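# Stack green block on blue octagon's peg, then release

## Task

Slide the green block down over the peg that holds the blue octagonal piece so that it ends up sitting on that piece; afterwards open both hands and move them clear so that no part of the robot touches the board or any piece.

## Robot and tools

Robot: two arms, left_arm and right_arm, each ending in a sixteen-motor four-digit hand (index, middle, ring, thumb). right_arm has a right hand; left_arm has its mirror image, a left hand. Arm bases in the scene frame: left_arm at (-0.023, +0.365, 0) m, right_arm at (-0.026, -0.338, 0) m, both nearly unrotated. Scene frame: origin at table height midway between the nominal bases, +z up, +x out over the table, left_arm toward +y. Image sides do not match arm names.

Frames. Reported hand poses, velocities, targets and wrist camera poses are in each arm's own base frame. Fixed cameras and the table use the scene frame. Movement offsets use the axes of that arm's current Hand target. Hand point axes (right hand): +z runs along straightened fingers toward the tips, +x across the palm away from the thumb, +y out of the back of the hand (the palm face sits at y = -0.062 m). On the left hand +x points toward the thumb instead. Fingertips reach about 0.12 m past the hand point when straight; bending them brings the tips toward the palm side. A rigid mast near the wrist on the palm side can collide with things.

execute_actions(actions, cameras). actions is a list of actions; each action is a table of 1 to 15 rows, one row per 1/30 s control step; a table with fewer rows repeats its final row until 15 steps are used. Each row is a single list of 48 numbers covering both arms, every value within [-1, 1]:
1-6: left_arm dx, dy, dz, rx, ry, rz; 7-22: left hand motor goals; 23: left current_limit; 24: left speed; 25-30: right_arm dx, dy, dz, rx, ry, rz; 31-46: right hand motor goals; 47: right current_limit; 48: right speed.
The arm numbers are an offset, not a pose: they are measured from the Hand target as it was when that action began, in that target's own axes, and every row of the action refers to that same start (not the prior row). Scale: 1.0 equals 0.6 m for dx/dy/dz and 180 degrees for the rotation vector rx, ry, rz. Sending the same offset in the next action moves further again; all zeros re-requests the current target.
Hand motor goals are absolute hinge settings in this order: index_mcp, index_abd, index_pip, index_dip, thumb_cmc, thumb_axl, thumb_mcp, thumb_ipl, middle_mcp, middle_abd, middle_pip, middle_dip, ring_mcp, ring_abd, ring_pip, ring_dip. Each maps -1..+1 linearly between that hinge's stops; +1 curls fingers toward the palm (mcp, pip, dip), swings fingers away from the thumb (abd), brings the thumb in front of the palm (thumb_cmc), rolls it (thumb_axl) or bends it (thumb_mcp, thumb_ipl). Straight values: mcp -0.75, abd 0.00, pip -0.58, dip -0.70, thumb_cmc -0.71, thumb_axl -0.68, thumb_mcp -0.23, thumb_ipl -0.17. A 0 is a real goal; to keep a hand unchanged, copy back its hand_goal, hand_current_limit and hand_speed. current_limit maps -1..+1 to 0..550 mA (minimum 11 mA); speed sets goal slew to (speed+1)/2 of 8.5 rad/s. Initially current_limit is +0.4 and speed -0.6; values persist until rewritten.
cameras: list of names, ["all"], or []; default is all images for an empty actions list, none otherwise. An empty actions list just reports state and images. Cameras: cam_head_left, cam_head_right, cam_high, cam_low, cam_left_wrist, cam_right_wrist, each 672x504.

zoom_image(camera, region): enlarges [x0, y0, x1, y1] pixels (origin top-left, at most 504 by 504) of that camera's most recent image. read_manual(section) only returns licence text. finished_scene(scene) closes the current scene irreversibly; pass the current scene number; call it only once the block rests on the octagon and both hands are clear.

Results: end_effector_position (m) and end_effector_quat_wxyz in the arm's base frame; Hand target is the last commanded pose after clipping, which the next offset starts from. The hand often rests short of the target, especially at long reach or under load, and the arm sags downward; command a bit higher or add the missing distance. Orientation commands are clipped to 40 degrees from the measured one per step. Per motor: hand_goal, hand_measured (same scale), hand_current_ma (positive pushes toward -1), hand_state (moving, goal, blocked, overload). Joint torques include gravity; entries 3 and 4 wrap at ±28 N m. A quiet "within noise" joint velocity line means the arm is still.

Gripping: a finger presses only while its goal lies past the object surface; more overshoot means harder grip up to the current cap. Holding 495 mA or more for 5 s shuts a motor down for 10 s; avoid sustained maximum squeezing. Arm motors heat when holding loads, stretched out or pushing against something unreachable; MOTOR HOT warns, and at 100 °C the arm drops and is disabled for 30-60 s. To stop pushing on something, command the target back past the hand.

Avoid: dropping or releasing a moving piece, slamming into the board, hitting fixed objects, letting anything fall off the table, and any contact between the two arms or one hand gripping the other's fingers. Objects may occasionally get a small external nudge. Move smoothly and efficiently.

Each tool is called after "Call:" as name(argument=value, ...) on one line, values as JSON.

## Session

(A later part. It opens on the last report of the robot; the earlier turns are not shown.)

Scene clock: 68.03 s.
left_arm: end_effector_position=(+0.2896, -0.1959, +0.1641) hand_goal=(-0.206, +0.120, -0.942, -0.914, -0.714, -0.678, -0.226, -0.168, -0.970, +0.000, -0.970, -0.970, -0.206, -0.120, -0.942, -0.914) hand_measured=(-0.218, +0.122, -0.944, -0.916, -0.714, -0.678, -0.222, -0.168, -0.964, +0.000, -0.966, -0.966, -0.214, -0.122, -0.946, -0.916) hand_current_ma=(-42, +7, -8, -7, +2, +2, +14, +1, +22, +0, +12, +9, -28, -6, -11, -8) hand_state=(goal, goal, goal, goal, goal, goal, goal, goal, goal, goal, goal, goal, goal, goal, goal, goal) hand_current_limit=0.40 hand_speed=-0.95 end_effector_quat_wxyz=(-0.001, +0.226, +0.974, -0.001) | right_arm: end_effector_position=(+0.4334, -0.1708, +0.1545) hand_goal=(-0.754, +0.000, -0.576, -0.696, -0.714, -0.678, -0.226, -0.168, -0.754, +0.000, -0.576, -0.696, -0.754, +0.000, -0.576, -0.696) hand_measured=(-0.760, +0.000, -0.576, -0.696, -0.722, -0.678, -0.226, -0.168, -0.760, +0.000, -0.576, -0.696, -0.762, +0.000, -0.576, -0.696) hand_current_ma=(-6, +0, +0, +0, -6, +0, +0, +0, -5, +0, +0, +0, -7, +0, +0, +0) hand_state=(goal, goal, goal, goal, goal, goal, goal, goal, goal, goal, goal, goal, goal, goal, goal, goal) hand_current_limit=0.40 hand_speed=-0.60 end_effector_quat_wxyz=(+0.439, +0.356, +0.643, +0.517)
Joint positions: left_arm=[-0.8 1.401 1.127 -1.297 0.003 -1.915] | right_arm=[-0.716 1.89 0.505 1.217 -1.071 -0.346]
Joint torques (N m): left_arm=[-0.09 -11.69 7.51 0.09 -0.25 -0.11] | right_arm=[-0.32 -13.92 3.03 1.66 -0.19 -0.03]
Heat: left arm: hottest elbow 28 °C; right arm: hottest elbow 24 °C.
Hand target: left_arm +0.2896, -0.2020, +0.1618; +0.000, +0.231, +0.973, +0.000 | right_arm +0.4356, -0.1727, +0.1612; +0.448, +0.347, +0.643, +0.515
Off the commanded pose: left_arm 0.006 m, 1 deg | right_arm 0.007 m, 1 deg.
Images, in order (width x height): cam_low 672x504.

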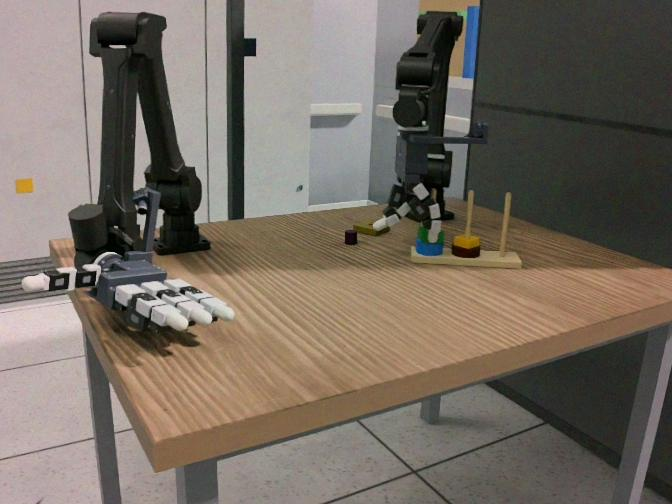

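Call:
execute_actions(actions=[[[0,0,0,0,0,0,-0.2055,0.07,-0.942,-0.913,-0.714,-0.678,-0.226,-0.168,-0.97,0,-0.97,-0.97,-0.2055,-0.07,-0.942,-0.913,0.4,-0.95,0,0,0,0,0,0,-0.754,0,-0.576,-0.696,-0.714,-0.678,-0.226,-0.168,-0.754,0,-0.576,-0.696,-0.754,0,-0.576,-0.696,0.4,-0.6]],[[0,0,0,0,0,0,-0.2055,-0.15,-0.942,-0.913,-0.714,-0.678,-0.226,-0.168,-0.97,0,-0.97,-0.97,-0.2055,0.12,-0.942,-0.913,0.4,-0.92,0,0,0,0,0,0,-0.754,0,-0.576,-0.696,-0.714,-0.678,-0.226,-0.168,-0.754,0,-0.576,-0.696,-0.754,0,-0.576,-0.696,0.4,-0.6]]], cameras=["cam_low", "cam_high", "cam_left_wrist"])

Call:
zoom_image(camera="cam_low", region=[400, 190, 470, 260])

Call:
zoom_image(camera="cam_high", region=[370, 90, 440, 160])

Scene clock: 69.70 s.
left_arm: end_effector_position=(+0.2896, -0.1959, +0.1641) hand_goal=(-0.206, -0.150, -0.942, -0.914, -0.714, -0.678, -0.226, -0.168, -0.970, +0.000, -0.970, -0.970, -0.206, +0.120, -0.942, -0.914) hand_measured=(-0.218, -0.146, -0.944, -0.916, -0.714, -0.678, -0.222, -0.168, -0.964, +0.000, -0.966, -0.966, -0.214, +0.116, -0.946, -0.916) hand_current_ma=(-42, +11, -8, -7, +2, +2, +14, +1, +22, +0, +12, +9, -28, -10, -11, -8) hand_state=(goal, goal, goal, goal, goal, goal, goal, goal, goal, goal, goal, goal, goal, goal, goal, goal) hand_current_limit=0.40 hand_speed=-0.92 end_effector_quat_wxyz=(-0.001, +0.226, +0.974, -0.001) | right_arm: end_effector_position=(+0.4334, -0.1708, +0.1545) hand_goal=(-0.754, +0.000, -0.576, -0.696, -0.714, -0.678, -0.226, -0.168, -0.754, +0.000, -0.576, -0.696, -0.754, +0.000, -0.576, -0.696) hand_measured=(-0.760, +0.000, -0.576, -0.696, -0.722, -0.678, -0.226, -0.168, -0.760, +0.000, -0.576, -0.696, -0.762, +0.000, -0.576, -0.696) hand_current_ma=(-6, +0, +0, +0, -6, +0, +0, +0, -5, +0, +0, +0, -7, +0, +0, +0) hand_state=(goal, goal, goal, goal, goal, goal, goal, goal, goal, goal, goal, goal, goal, goal, goal, goal) hand_current_limit=0.40 hand_speed=-0.60 end_effector_quat_wxyz=(+0.439, +0.356, +0.643, +0.517)
Joint positions: left_arm=[-0.8 1.401 1.127 -1.297 0.003 -1.915] | right_arm=[-0.716 1.89 0.505 1.217 -1.071 -0.346]
Joint torques (N m): left_arm=[-0.03 -11.75 7.51 0.09 -0.25 -0.12] | right_arm=[-0.44 -13.68 3.34 1.8 -0.13 -0.01]
Heat: left arm: hottest elbow 28 °C; right arm: hottest elbow 24 °C.
Hand target: left_arm +0.2896, -0.2020, +0.1618; +0.000, +0.231, +0.973, +0.000 | right_arm +0.4356, -0.1727, +0.1612; +0.448, +0.347, +0.643, +0.515
Off the commanded pose: left_arm 0.006 m, 1 deg | right_arm 0.007 m, 1 deg.
Images, in order (width x height): cam_high 672x504, cam_low 672x504, cam_left_wrist 672x504.

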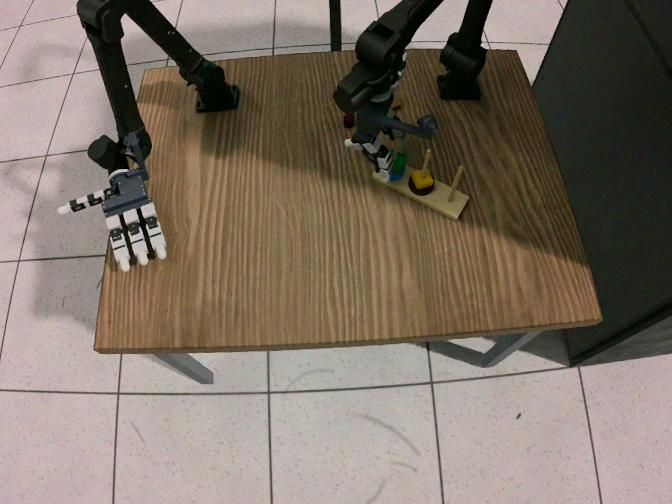

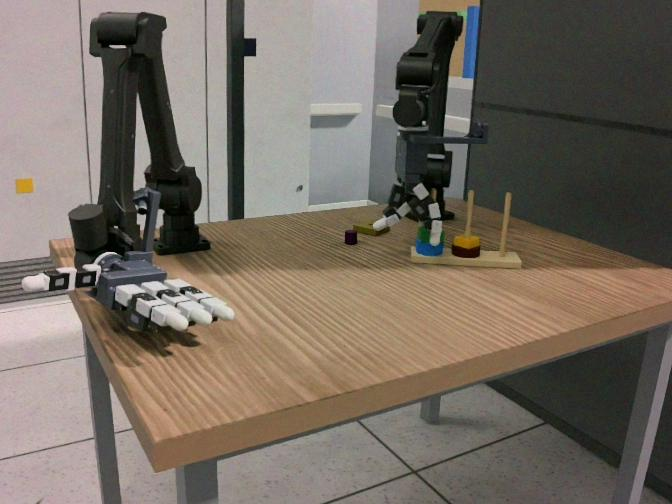

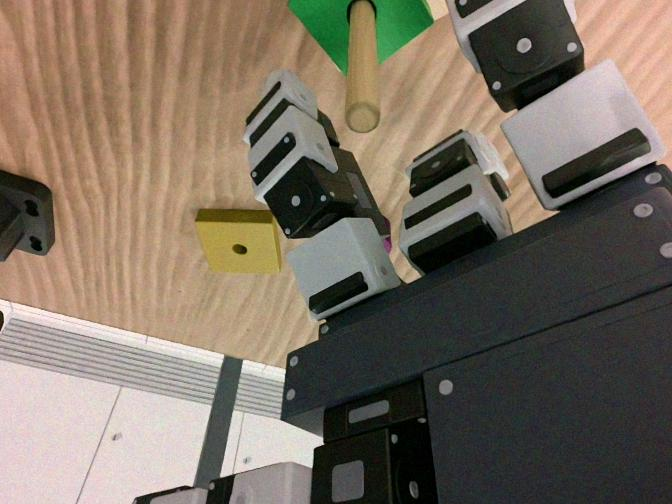

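Scaled by 7.200 from the camera's 672x504 image, which has a finer 960x720 frame.

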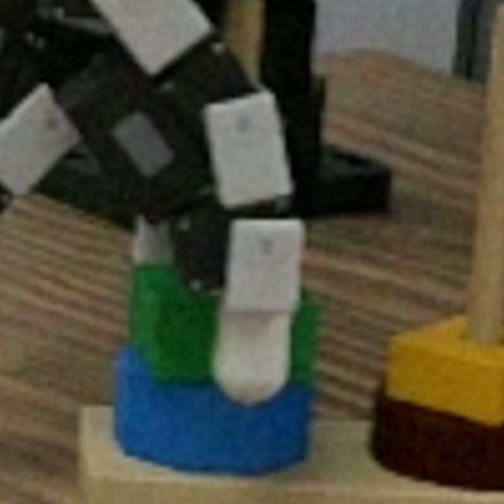

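Scaled by 7.200 from the camera's 672x504 image, which has a finer 960x720 frame.

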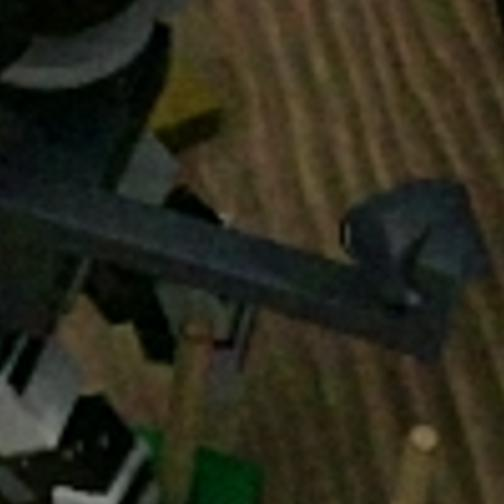

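Call:
execute_actions(actions=[[[-0.008,-0.002,-0.0333,0,0,0,-0.2055,-0.15,-0.942,-0.913,-0.714,-0.678,-0.226,-0.168,-0.97,0,-0.97,-0.97,-0.2055,0.12,-0.942,-0.913,0.4,-0.92,0,0,0,0,0,0,-0.754,0,-0.576,-0.696,-0.714,-0.678,-0.226,-0.168,-0.754,0,-0.576,-0.696,-0.754,0,-0.576,-0.696,0.4,-0.6]],[[0,0,-0.0333,0,0,0,-0.2055,-0.15,-0.942,-0.913,-0.714,-0.678,-0.226,-0.168,-0.97,0,-0.97,-0.97,-0.2055,0.12,-0.942,-0.913,0.4,-0.92,0,0,0,0,0,0,-0.754,0,-0.576,-0.696,-0.714,-0.678,-0.226,-0.168,-0.754,0,-0.576,-0.696,-0.754,0,-0.576,-0.696,0.4,-0.6]]], cameras=["cam_low", "cam_left_wrist"])

Call:
zoom_image(camera="cam_low", region=[400, 190, 470, 260])

Scene clock: 71.23 s.
left_arm: end_effector_position=(+0.2863, -0.1925, +0.1850) hand_goal=(-0.206, -0.150, -0.942, -0.914, -0.714, -0.678, -0.226, -0.168, -0.970, +0.000, -0.970, -0.970, -0.206, +0.120, -0.942, -0.914) hand_measured=(-0.216, -0.146, -0.944, -0.916, -0.714, -0.678, -0.222, -0.168, -0.964, +0.000, -0.966, -0.966, -0.214, +0.116, -0.946, -0.916) hand_current_ma=(-40, +10, -8, -7, +2, +2, +14, +1, +22, +0, +12, +9, -28, -8, -11, -8) hand_state=(goal, goal, goal, goal, goal, goal, goal, goal, goal, goal, goal, goal, goal, goal, goal, goal) hand_current_limit=0.40 hand_speed=-0.92 end_effector_quat_wxyz=(-0.017, +0.226, +0.974, +0.009) | right_arm: end_effector_position=(+0.4334, -0.1708, +0.1545) hand_goal=(-0.754, +0.000, -0.576, -0.696, -0.714, -0.678, -0.226, -0.168, -0.754, +0.000, -0.576, -0.696, -0.754, +0.000, -0.576, -0.696) hand_measured=(-0.760, +0.000, -0.576, -0.696, -0.722, -0.678, -0.226, -0.168, -0.760, +0.000, -0.576, -0.696, -0.762, +0.000, -0.576, -0.696) hand_current_ma=(-6, +0, +0, +0, -6, +0, +0, +0, -5, +0, +0, +0, -7, +0, +0, +0) hand_state=(goal, goal, goal, goal, goal, goal, goal, goal, goal, goal, goal, goal, goal, goal, goal, goal) hand_current_limit=0.40 hand_speed=-0.60 end_effector_quat_wxyz=(+0.439, +0.356, +0.643, +0.517)
Joint positions: left_arm=[-0.8 1.401 1.178 -1.387 0.003 -1.915] | right_arm=[-0.716 1.89 0.505 1.217 -1.071 -0.346]
Joint torques (N m): left_arm=[0.09 -12.98 10.56 -0.68 -0.24 -0.11] | right_arm=[-0.32 -13.92 3.21 2.07 -0.15 -0.04]
Heat: left arm: hottest elbow 28 °C; right arm: hottest elbow 24 °C.
Hand target: left_arm +0.2934, -0.2052, +0.2019; +0.000, +0.231, +0.973, +0.000 | right_arm +0.4356, -0.1727, +0.1612; +0.448, +0.347, +0.643, +0.515
Off the commanded pose: left_arm 0.022 m, 2 deg | right_arm 0.007 m, 1 deg.
Images, in order (width x height): cam_low 672x504, cam_left_wrist 672x504.

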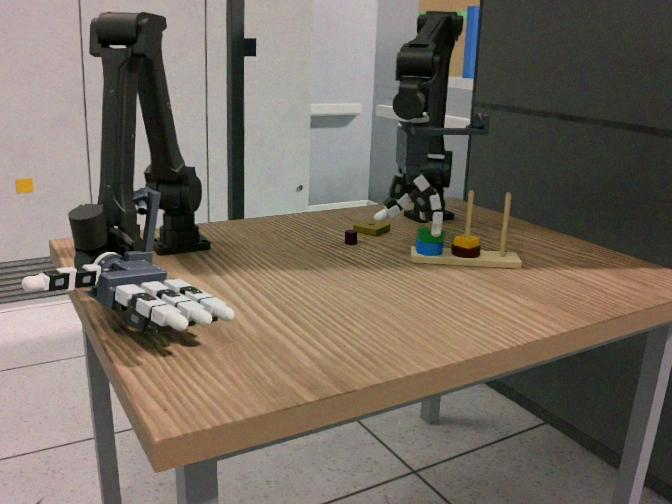

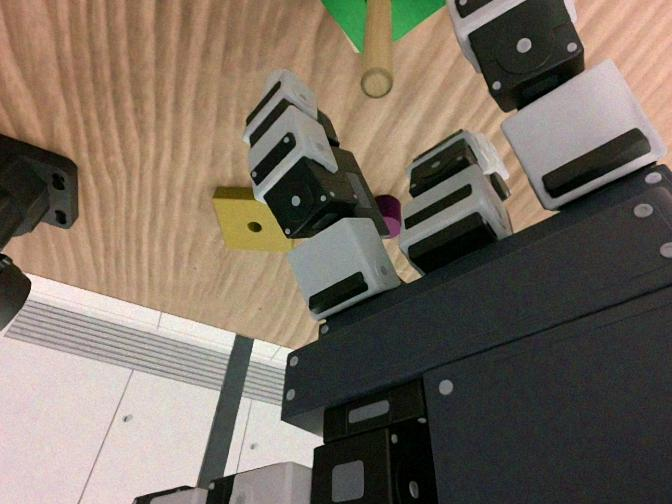

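Scaled by 7.200 from the camera's 672x504 image, which has a finer 960x720 frame.

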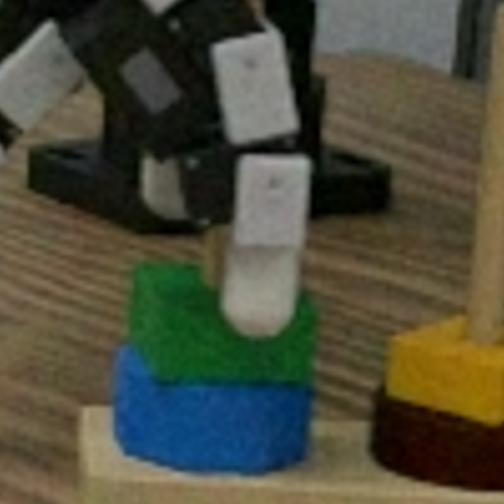

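Call:
execute_actions(actions=[[[-0.004,-0.001,-0.045,0,0,0,-0.2055,-0.15,-0.942,-0.913,-0.714,-0.678,-0.226,-0.168,-0.97,0,-0.97,-0.97,-0.2055,0.12,-0.942,-0.913,0.4,-0.92,0,0,0,0,0,0,-0.754,0,-0.576,-0.696,-0.714,-0.678,-0.226,-0.168,-0.754,0,-0.576,-0.696,-0.754,0,-0.576,-0.696,0.4,-0.6]],[[0,0,-0.05,0,0,0,-0.2055,-0.15,-0.942,-0.913,-0.714,-0.678,-0.226,-0.168,-0.97,0,-0.97,-0.97,-0.2055,0.12,-0.942,-0.913,0.4,-0.92,0,0,0,0,0,0,-0.754,0,-0.576,-0.696,-0.714,-0.678,-0.226,-0.168,-0.754,0,-0.576,-0.696,-0.754,0,-0.576,-0.696,0.4,-0.6]],[[0,0,-0.05,0,0,0,-0.2055,-0.15,-0.942,-0.913,-0.714,-0.678,-0.226,-0.168,-0.97,0,-0.97,-0.97,-0.2055,0.12,-0.942,-0.913,0.4,-0.92,0,0,0,0,0,0,-0.754,0,-0.576,-0.696,-0.714,-0.678,-0.226,-0.168,-0.754,0,-0.576,-0.696,-0.754,0,-0.576,-0.696,0.4,-0.6]]], cameras=["cam_low", "cam_left_wrist"])

Scene clock: 73.20 s.
left_arm: end_effector_position=(+0.2912, -0.1975, +0.2697) hand_goal=(-0.206, -0.150, -0.942, -0.914, -0.714, -0.678, -0.226, -0.168, -0.970, +0.000, -0.970, -0.970, -0.206, +0.120, -0.942, -0.914) hand_measured=(-0.216, -0.146, -0.944, -0.916, -0.714, -0.678, -0.222, -0.168, -0.964, +0.000, -0.966, -0.966, -0.214, +0.118, -0.946, -0.916) hand_current_ma=(-38, +9, -7, -7, +2, +2, +14, +1, +22, +0, +12, +9, -28, -7, -10, -8) hand_state=(goal, goal, goal, goal, goal, goal, goal, goal, goal, goal, goal, goal, goal, goal, goal, goal) hand_current_limit=0.40 hand_speed=-0.92 end_effector_quat_wxyz=(-0.020, +0.226, +0.974, +0.011) | right_arm: end_effector_position=(+0.4334, -0.1708, +0.1545) hand_goal=(-0.754, +0.000, -0.576, -0.696, -0.714, -0.678, -0.226, -0.168, -0.754, +0.000, -0.576, -0.696, -0.754, +0.000, -0.576, -0.696) hand_measured=(-0.760, +0.000, -0.576, -0.696, -0.722, -0.678, -0.226, -0.168, -0.760, +0.000, -0.576, -0.696, -0.762, +0.000, -0.576, -0.696) hand_current_ma=(-6, +0, +0, +0, -6, +0, +0, +0, -5, +0, +0, +0, -7, +0, +0, +0) hand_state=(goal, goal, goal, goal, goal, goal, goal, goal, goal, goal, goal, goal, goal, goal, goal, goal) hand_current_limit=0.40 hand_speed=-0.60 end_effector_quat_wxyz=(+0.439, +0.356, +0.643, +0.517)
Joint positions: left_arm=[-0.8 1.398 1.397 -1.615 0.003 -1.915] | right_arm=[-0.716 1.89 0.505 1.217 -1.071 -0.346]
Joint torques (N m): left_arm=[0.15 -13.63 10.82 -0.69 -0.24 -0.1] | right_arm=[0.56 -13.68 3.23 1.85 -0.17 -0.08]
Heat: left arm: hottest elbow 28 °C; right arm: hottest elbow 24 °C.
Hand target: left_arm +0.2952, -0.2067, +0.2889; +0.000, +0.231, +0.973, +0.000 | right_arm +0.4356, -0.1727, +0.1612; +0.448, +0.347, +0.643, +0.515
Off the commanded pose: left_arm 0.022 m, 3 deg | right_arm 0.007 m, 1 deg.
Images, in order (width x height): cam_low 672x504, cam_left_wrist 672x504.

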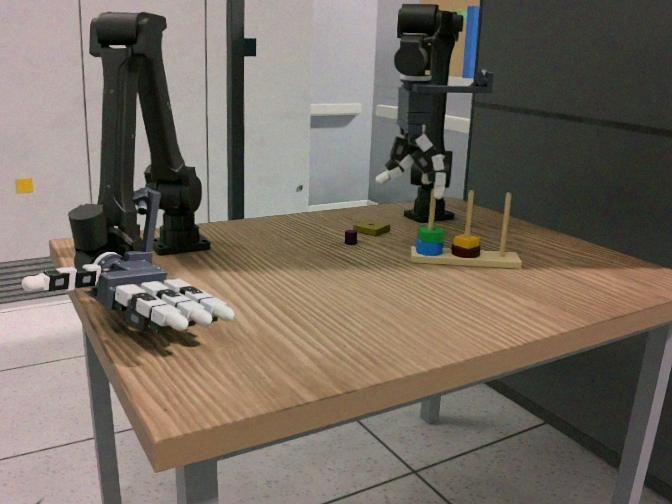

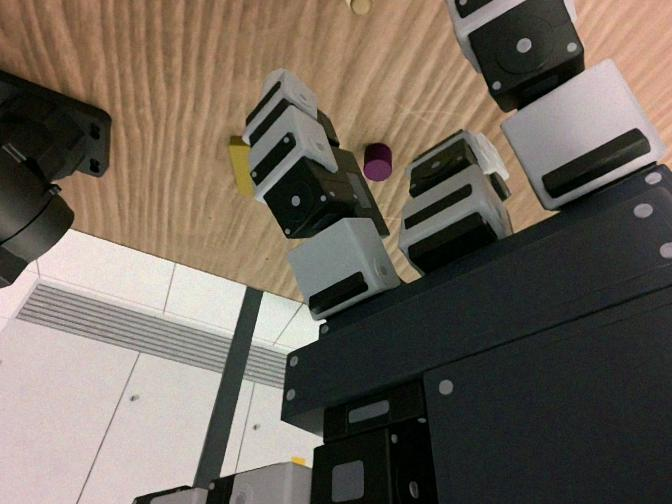

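One more raise to clear the peg, then verify.

Call:
execute_actions(actions=[[[0,0,-0.05,0,0,0,-0.2055,-0.15,-0.942,-0.913,-0.714,-0.678,-0.226,-0.168,-0.97,0,-0.97,-0.97,-0.2055,0.12,-0.942,-0.913,0.4,-0.92,0,0,0,0,0,0,-0.754,0,-0.576,-0.696,-0.714,-0.678,-0.226,-0.168,-0.754,0,-0.576,-0.696,-0.754,0,-0.576,-0.696,0.4,-0.6]],[[0,0,-0.05,0,0,0,-0.2055,-0.15,-0.942,-0.913,-0.714,-0.678,-0.226,-0.168,-0.97,0,-0.97,-0.97,-0.2055,0.12,-0.942,-0.913,0.4,-0.92,0,0,0,0,0,0,-0.754,0,-0.576,-0.696,-0.714,-0.678,-0.226,-0.168,-0.754,0,-0.576,-0.696,-0.754,0,-0.576,-0.696,0.4,-0.6]]], cameras=["cam_low", "cam_head_left"])

Call:
zoom_image(camera="cam_low", region=[395, 160, 535, 275])

Scene clock: 74.63 s.
left_arm: end_effector_position=(+0.2949, -0.1982, +0.3298) hand_goal=(-0.206, -0.150, -0.942, -0.914, -0.714, -0.678, -0.226, -0.168, -0.970, +0.000, -0.970, -0.970, -0.206, +0.120, -0.942, -0.914) hand_measured=(-0.216, -0.146, -0.944, -0.916, -0.714, -0.678, -0.222, -0.168, -0.964, +0.000, -0.966, -0.966, -0.214, +0.118, -0.946, -0.916) hand_current_ma=(-37, +8, -7, -7, +2, +2, +14, +1, +22, +0, +12, +9, -28, -7, -10, -8) hand_state=(goal, goal, goal, goal, goal, goal, goal, goal, goal, goal, goal, goal, goal, goal, goal, goal) hand_current_limit=0.40 hand_speed=-0.92 end_effector_quat_wxyz=(+0.024, +0.227, +0.974, -0.006) | right_arm: end_effector_position=(+0.4334, -0.1708, +0.1545) hand_goal=(-0.754, +0.000, -0.576, -0.696, -0.714, -0.678, -0.226, -0.168, -0.754, +0.000, -0.576, -0.696, -0.754, +0.000, -0.576, -0.696) hand_measured=(-0.760, +0.000, -0.576, -0.696, -0.722, -0.678, -0.226, -0.168, -0.760, +0.000, -0.576, -0.696, -0.762, +0.000, -0.576, -0.696) hand_current_ma=(-6, +0, +0, +0, -6, +0, +0, +0, -5, +0, +0, +0, -7, +0, +0, +0) hand_state=(goal, goal, goal, goal, goal, goal, goal, goal, goal, goal, goal, goal, goal, goal, goal, goal) hand_current_limit=0.40 hand_speed=-0.60 end_effector_quat_wxyz=(+0.439, +0.356, +0.643, +0.517)
Joint positions: left_arm=[-0.803 1.361 1.527 -1.69 -0.015 -1.915] | right_arm=[-0.716 1.89 0.505 1.217 -1.071 -0.346]
Joint torques (N m): left_arm=[-0.38 -12.98 10.65 -0.46 -0.32 -0.16] | right_arm=[0.5 -13.74 3.11 1.84 -0.17 0]
Heat: left arm: hottest elbow 29 °C; right arm: hottest elbow 24 °C.
Hand target: left_arm +0.2952, -0.2067, +0.3488; +0.000, +0.231, +0.973, +0.000 | right_arm +0.4356, -0.1727, +0.1612; +0.448, +0.347, +0.643, +0.515
Off the commanded pose: left_arm 0.021 m, 3 deg | right_arm 0.007 m, 1 deg.
joint sent to its limit (left arm) — joint 4 (wrist pitch), lower limit. The joint targets are off in orientation, not in position.
Images, in order (width x height): cam_head_left 672x504, cam_low 672x504.

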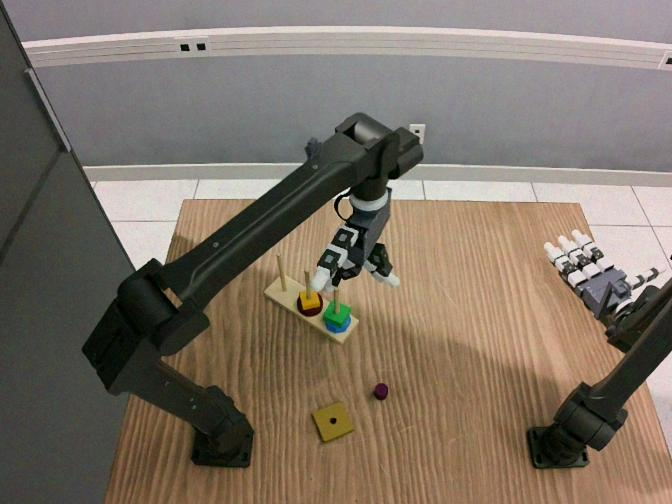

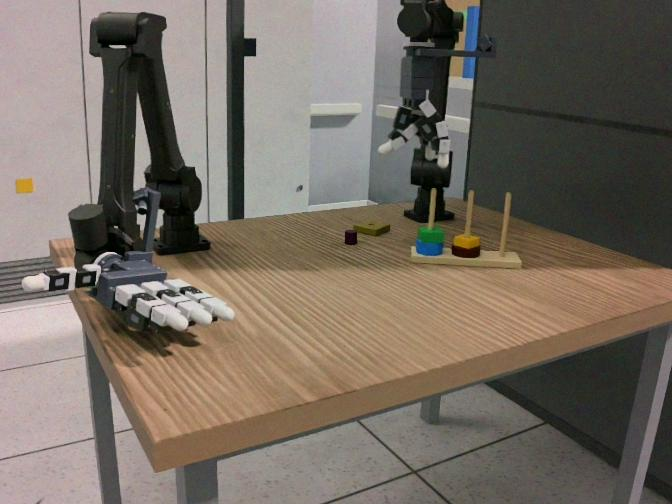

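Scaled by 3.600 from the camera's 672x504 image, which has a finer 960x720 frame.

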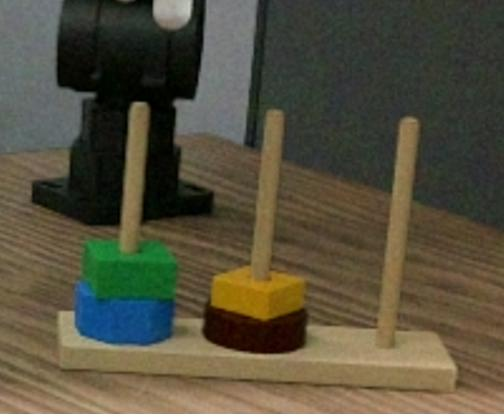

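Call:
finished_scene(scene=2)

The scene is finished: the task was done.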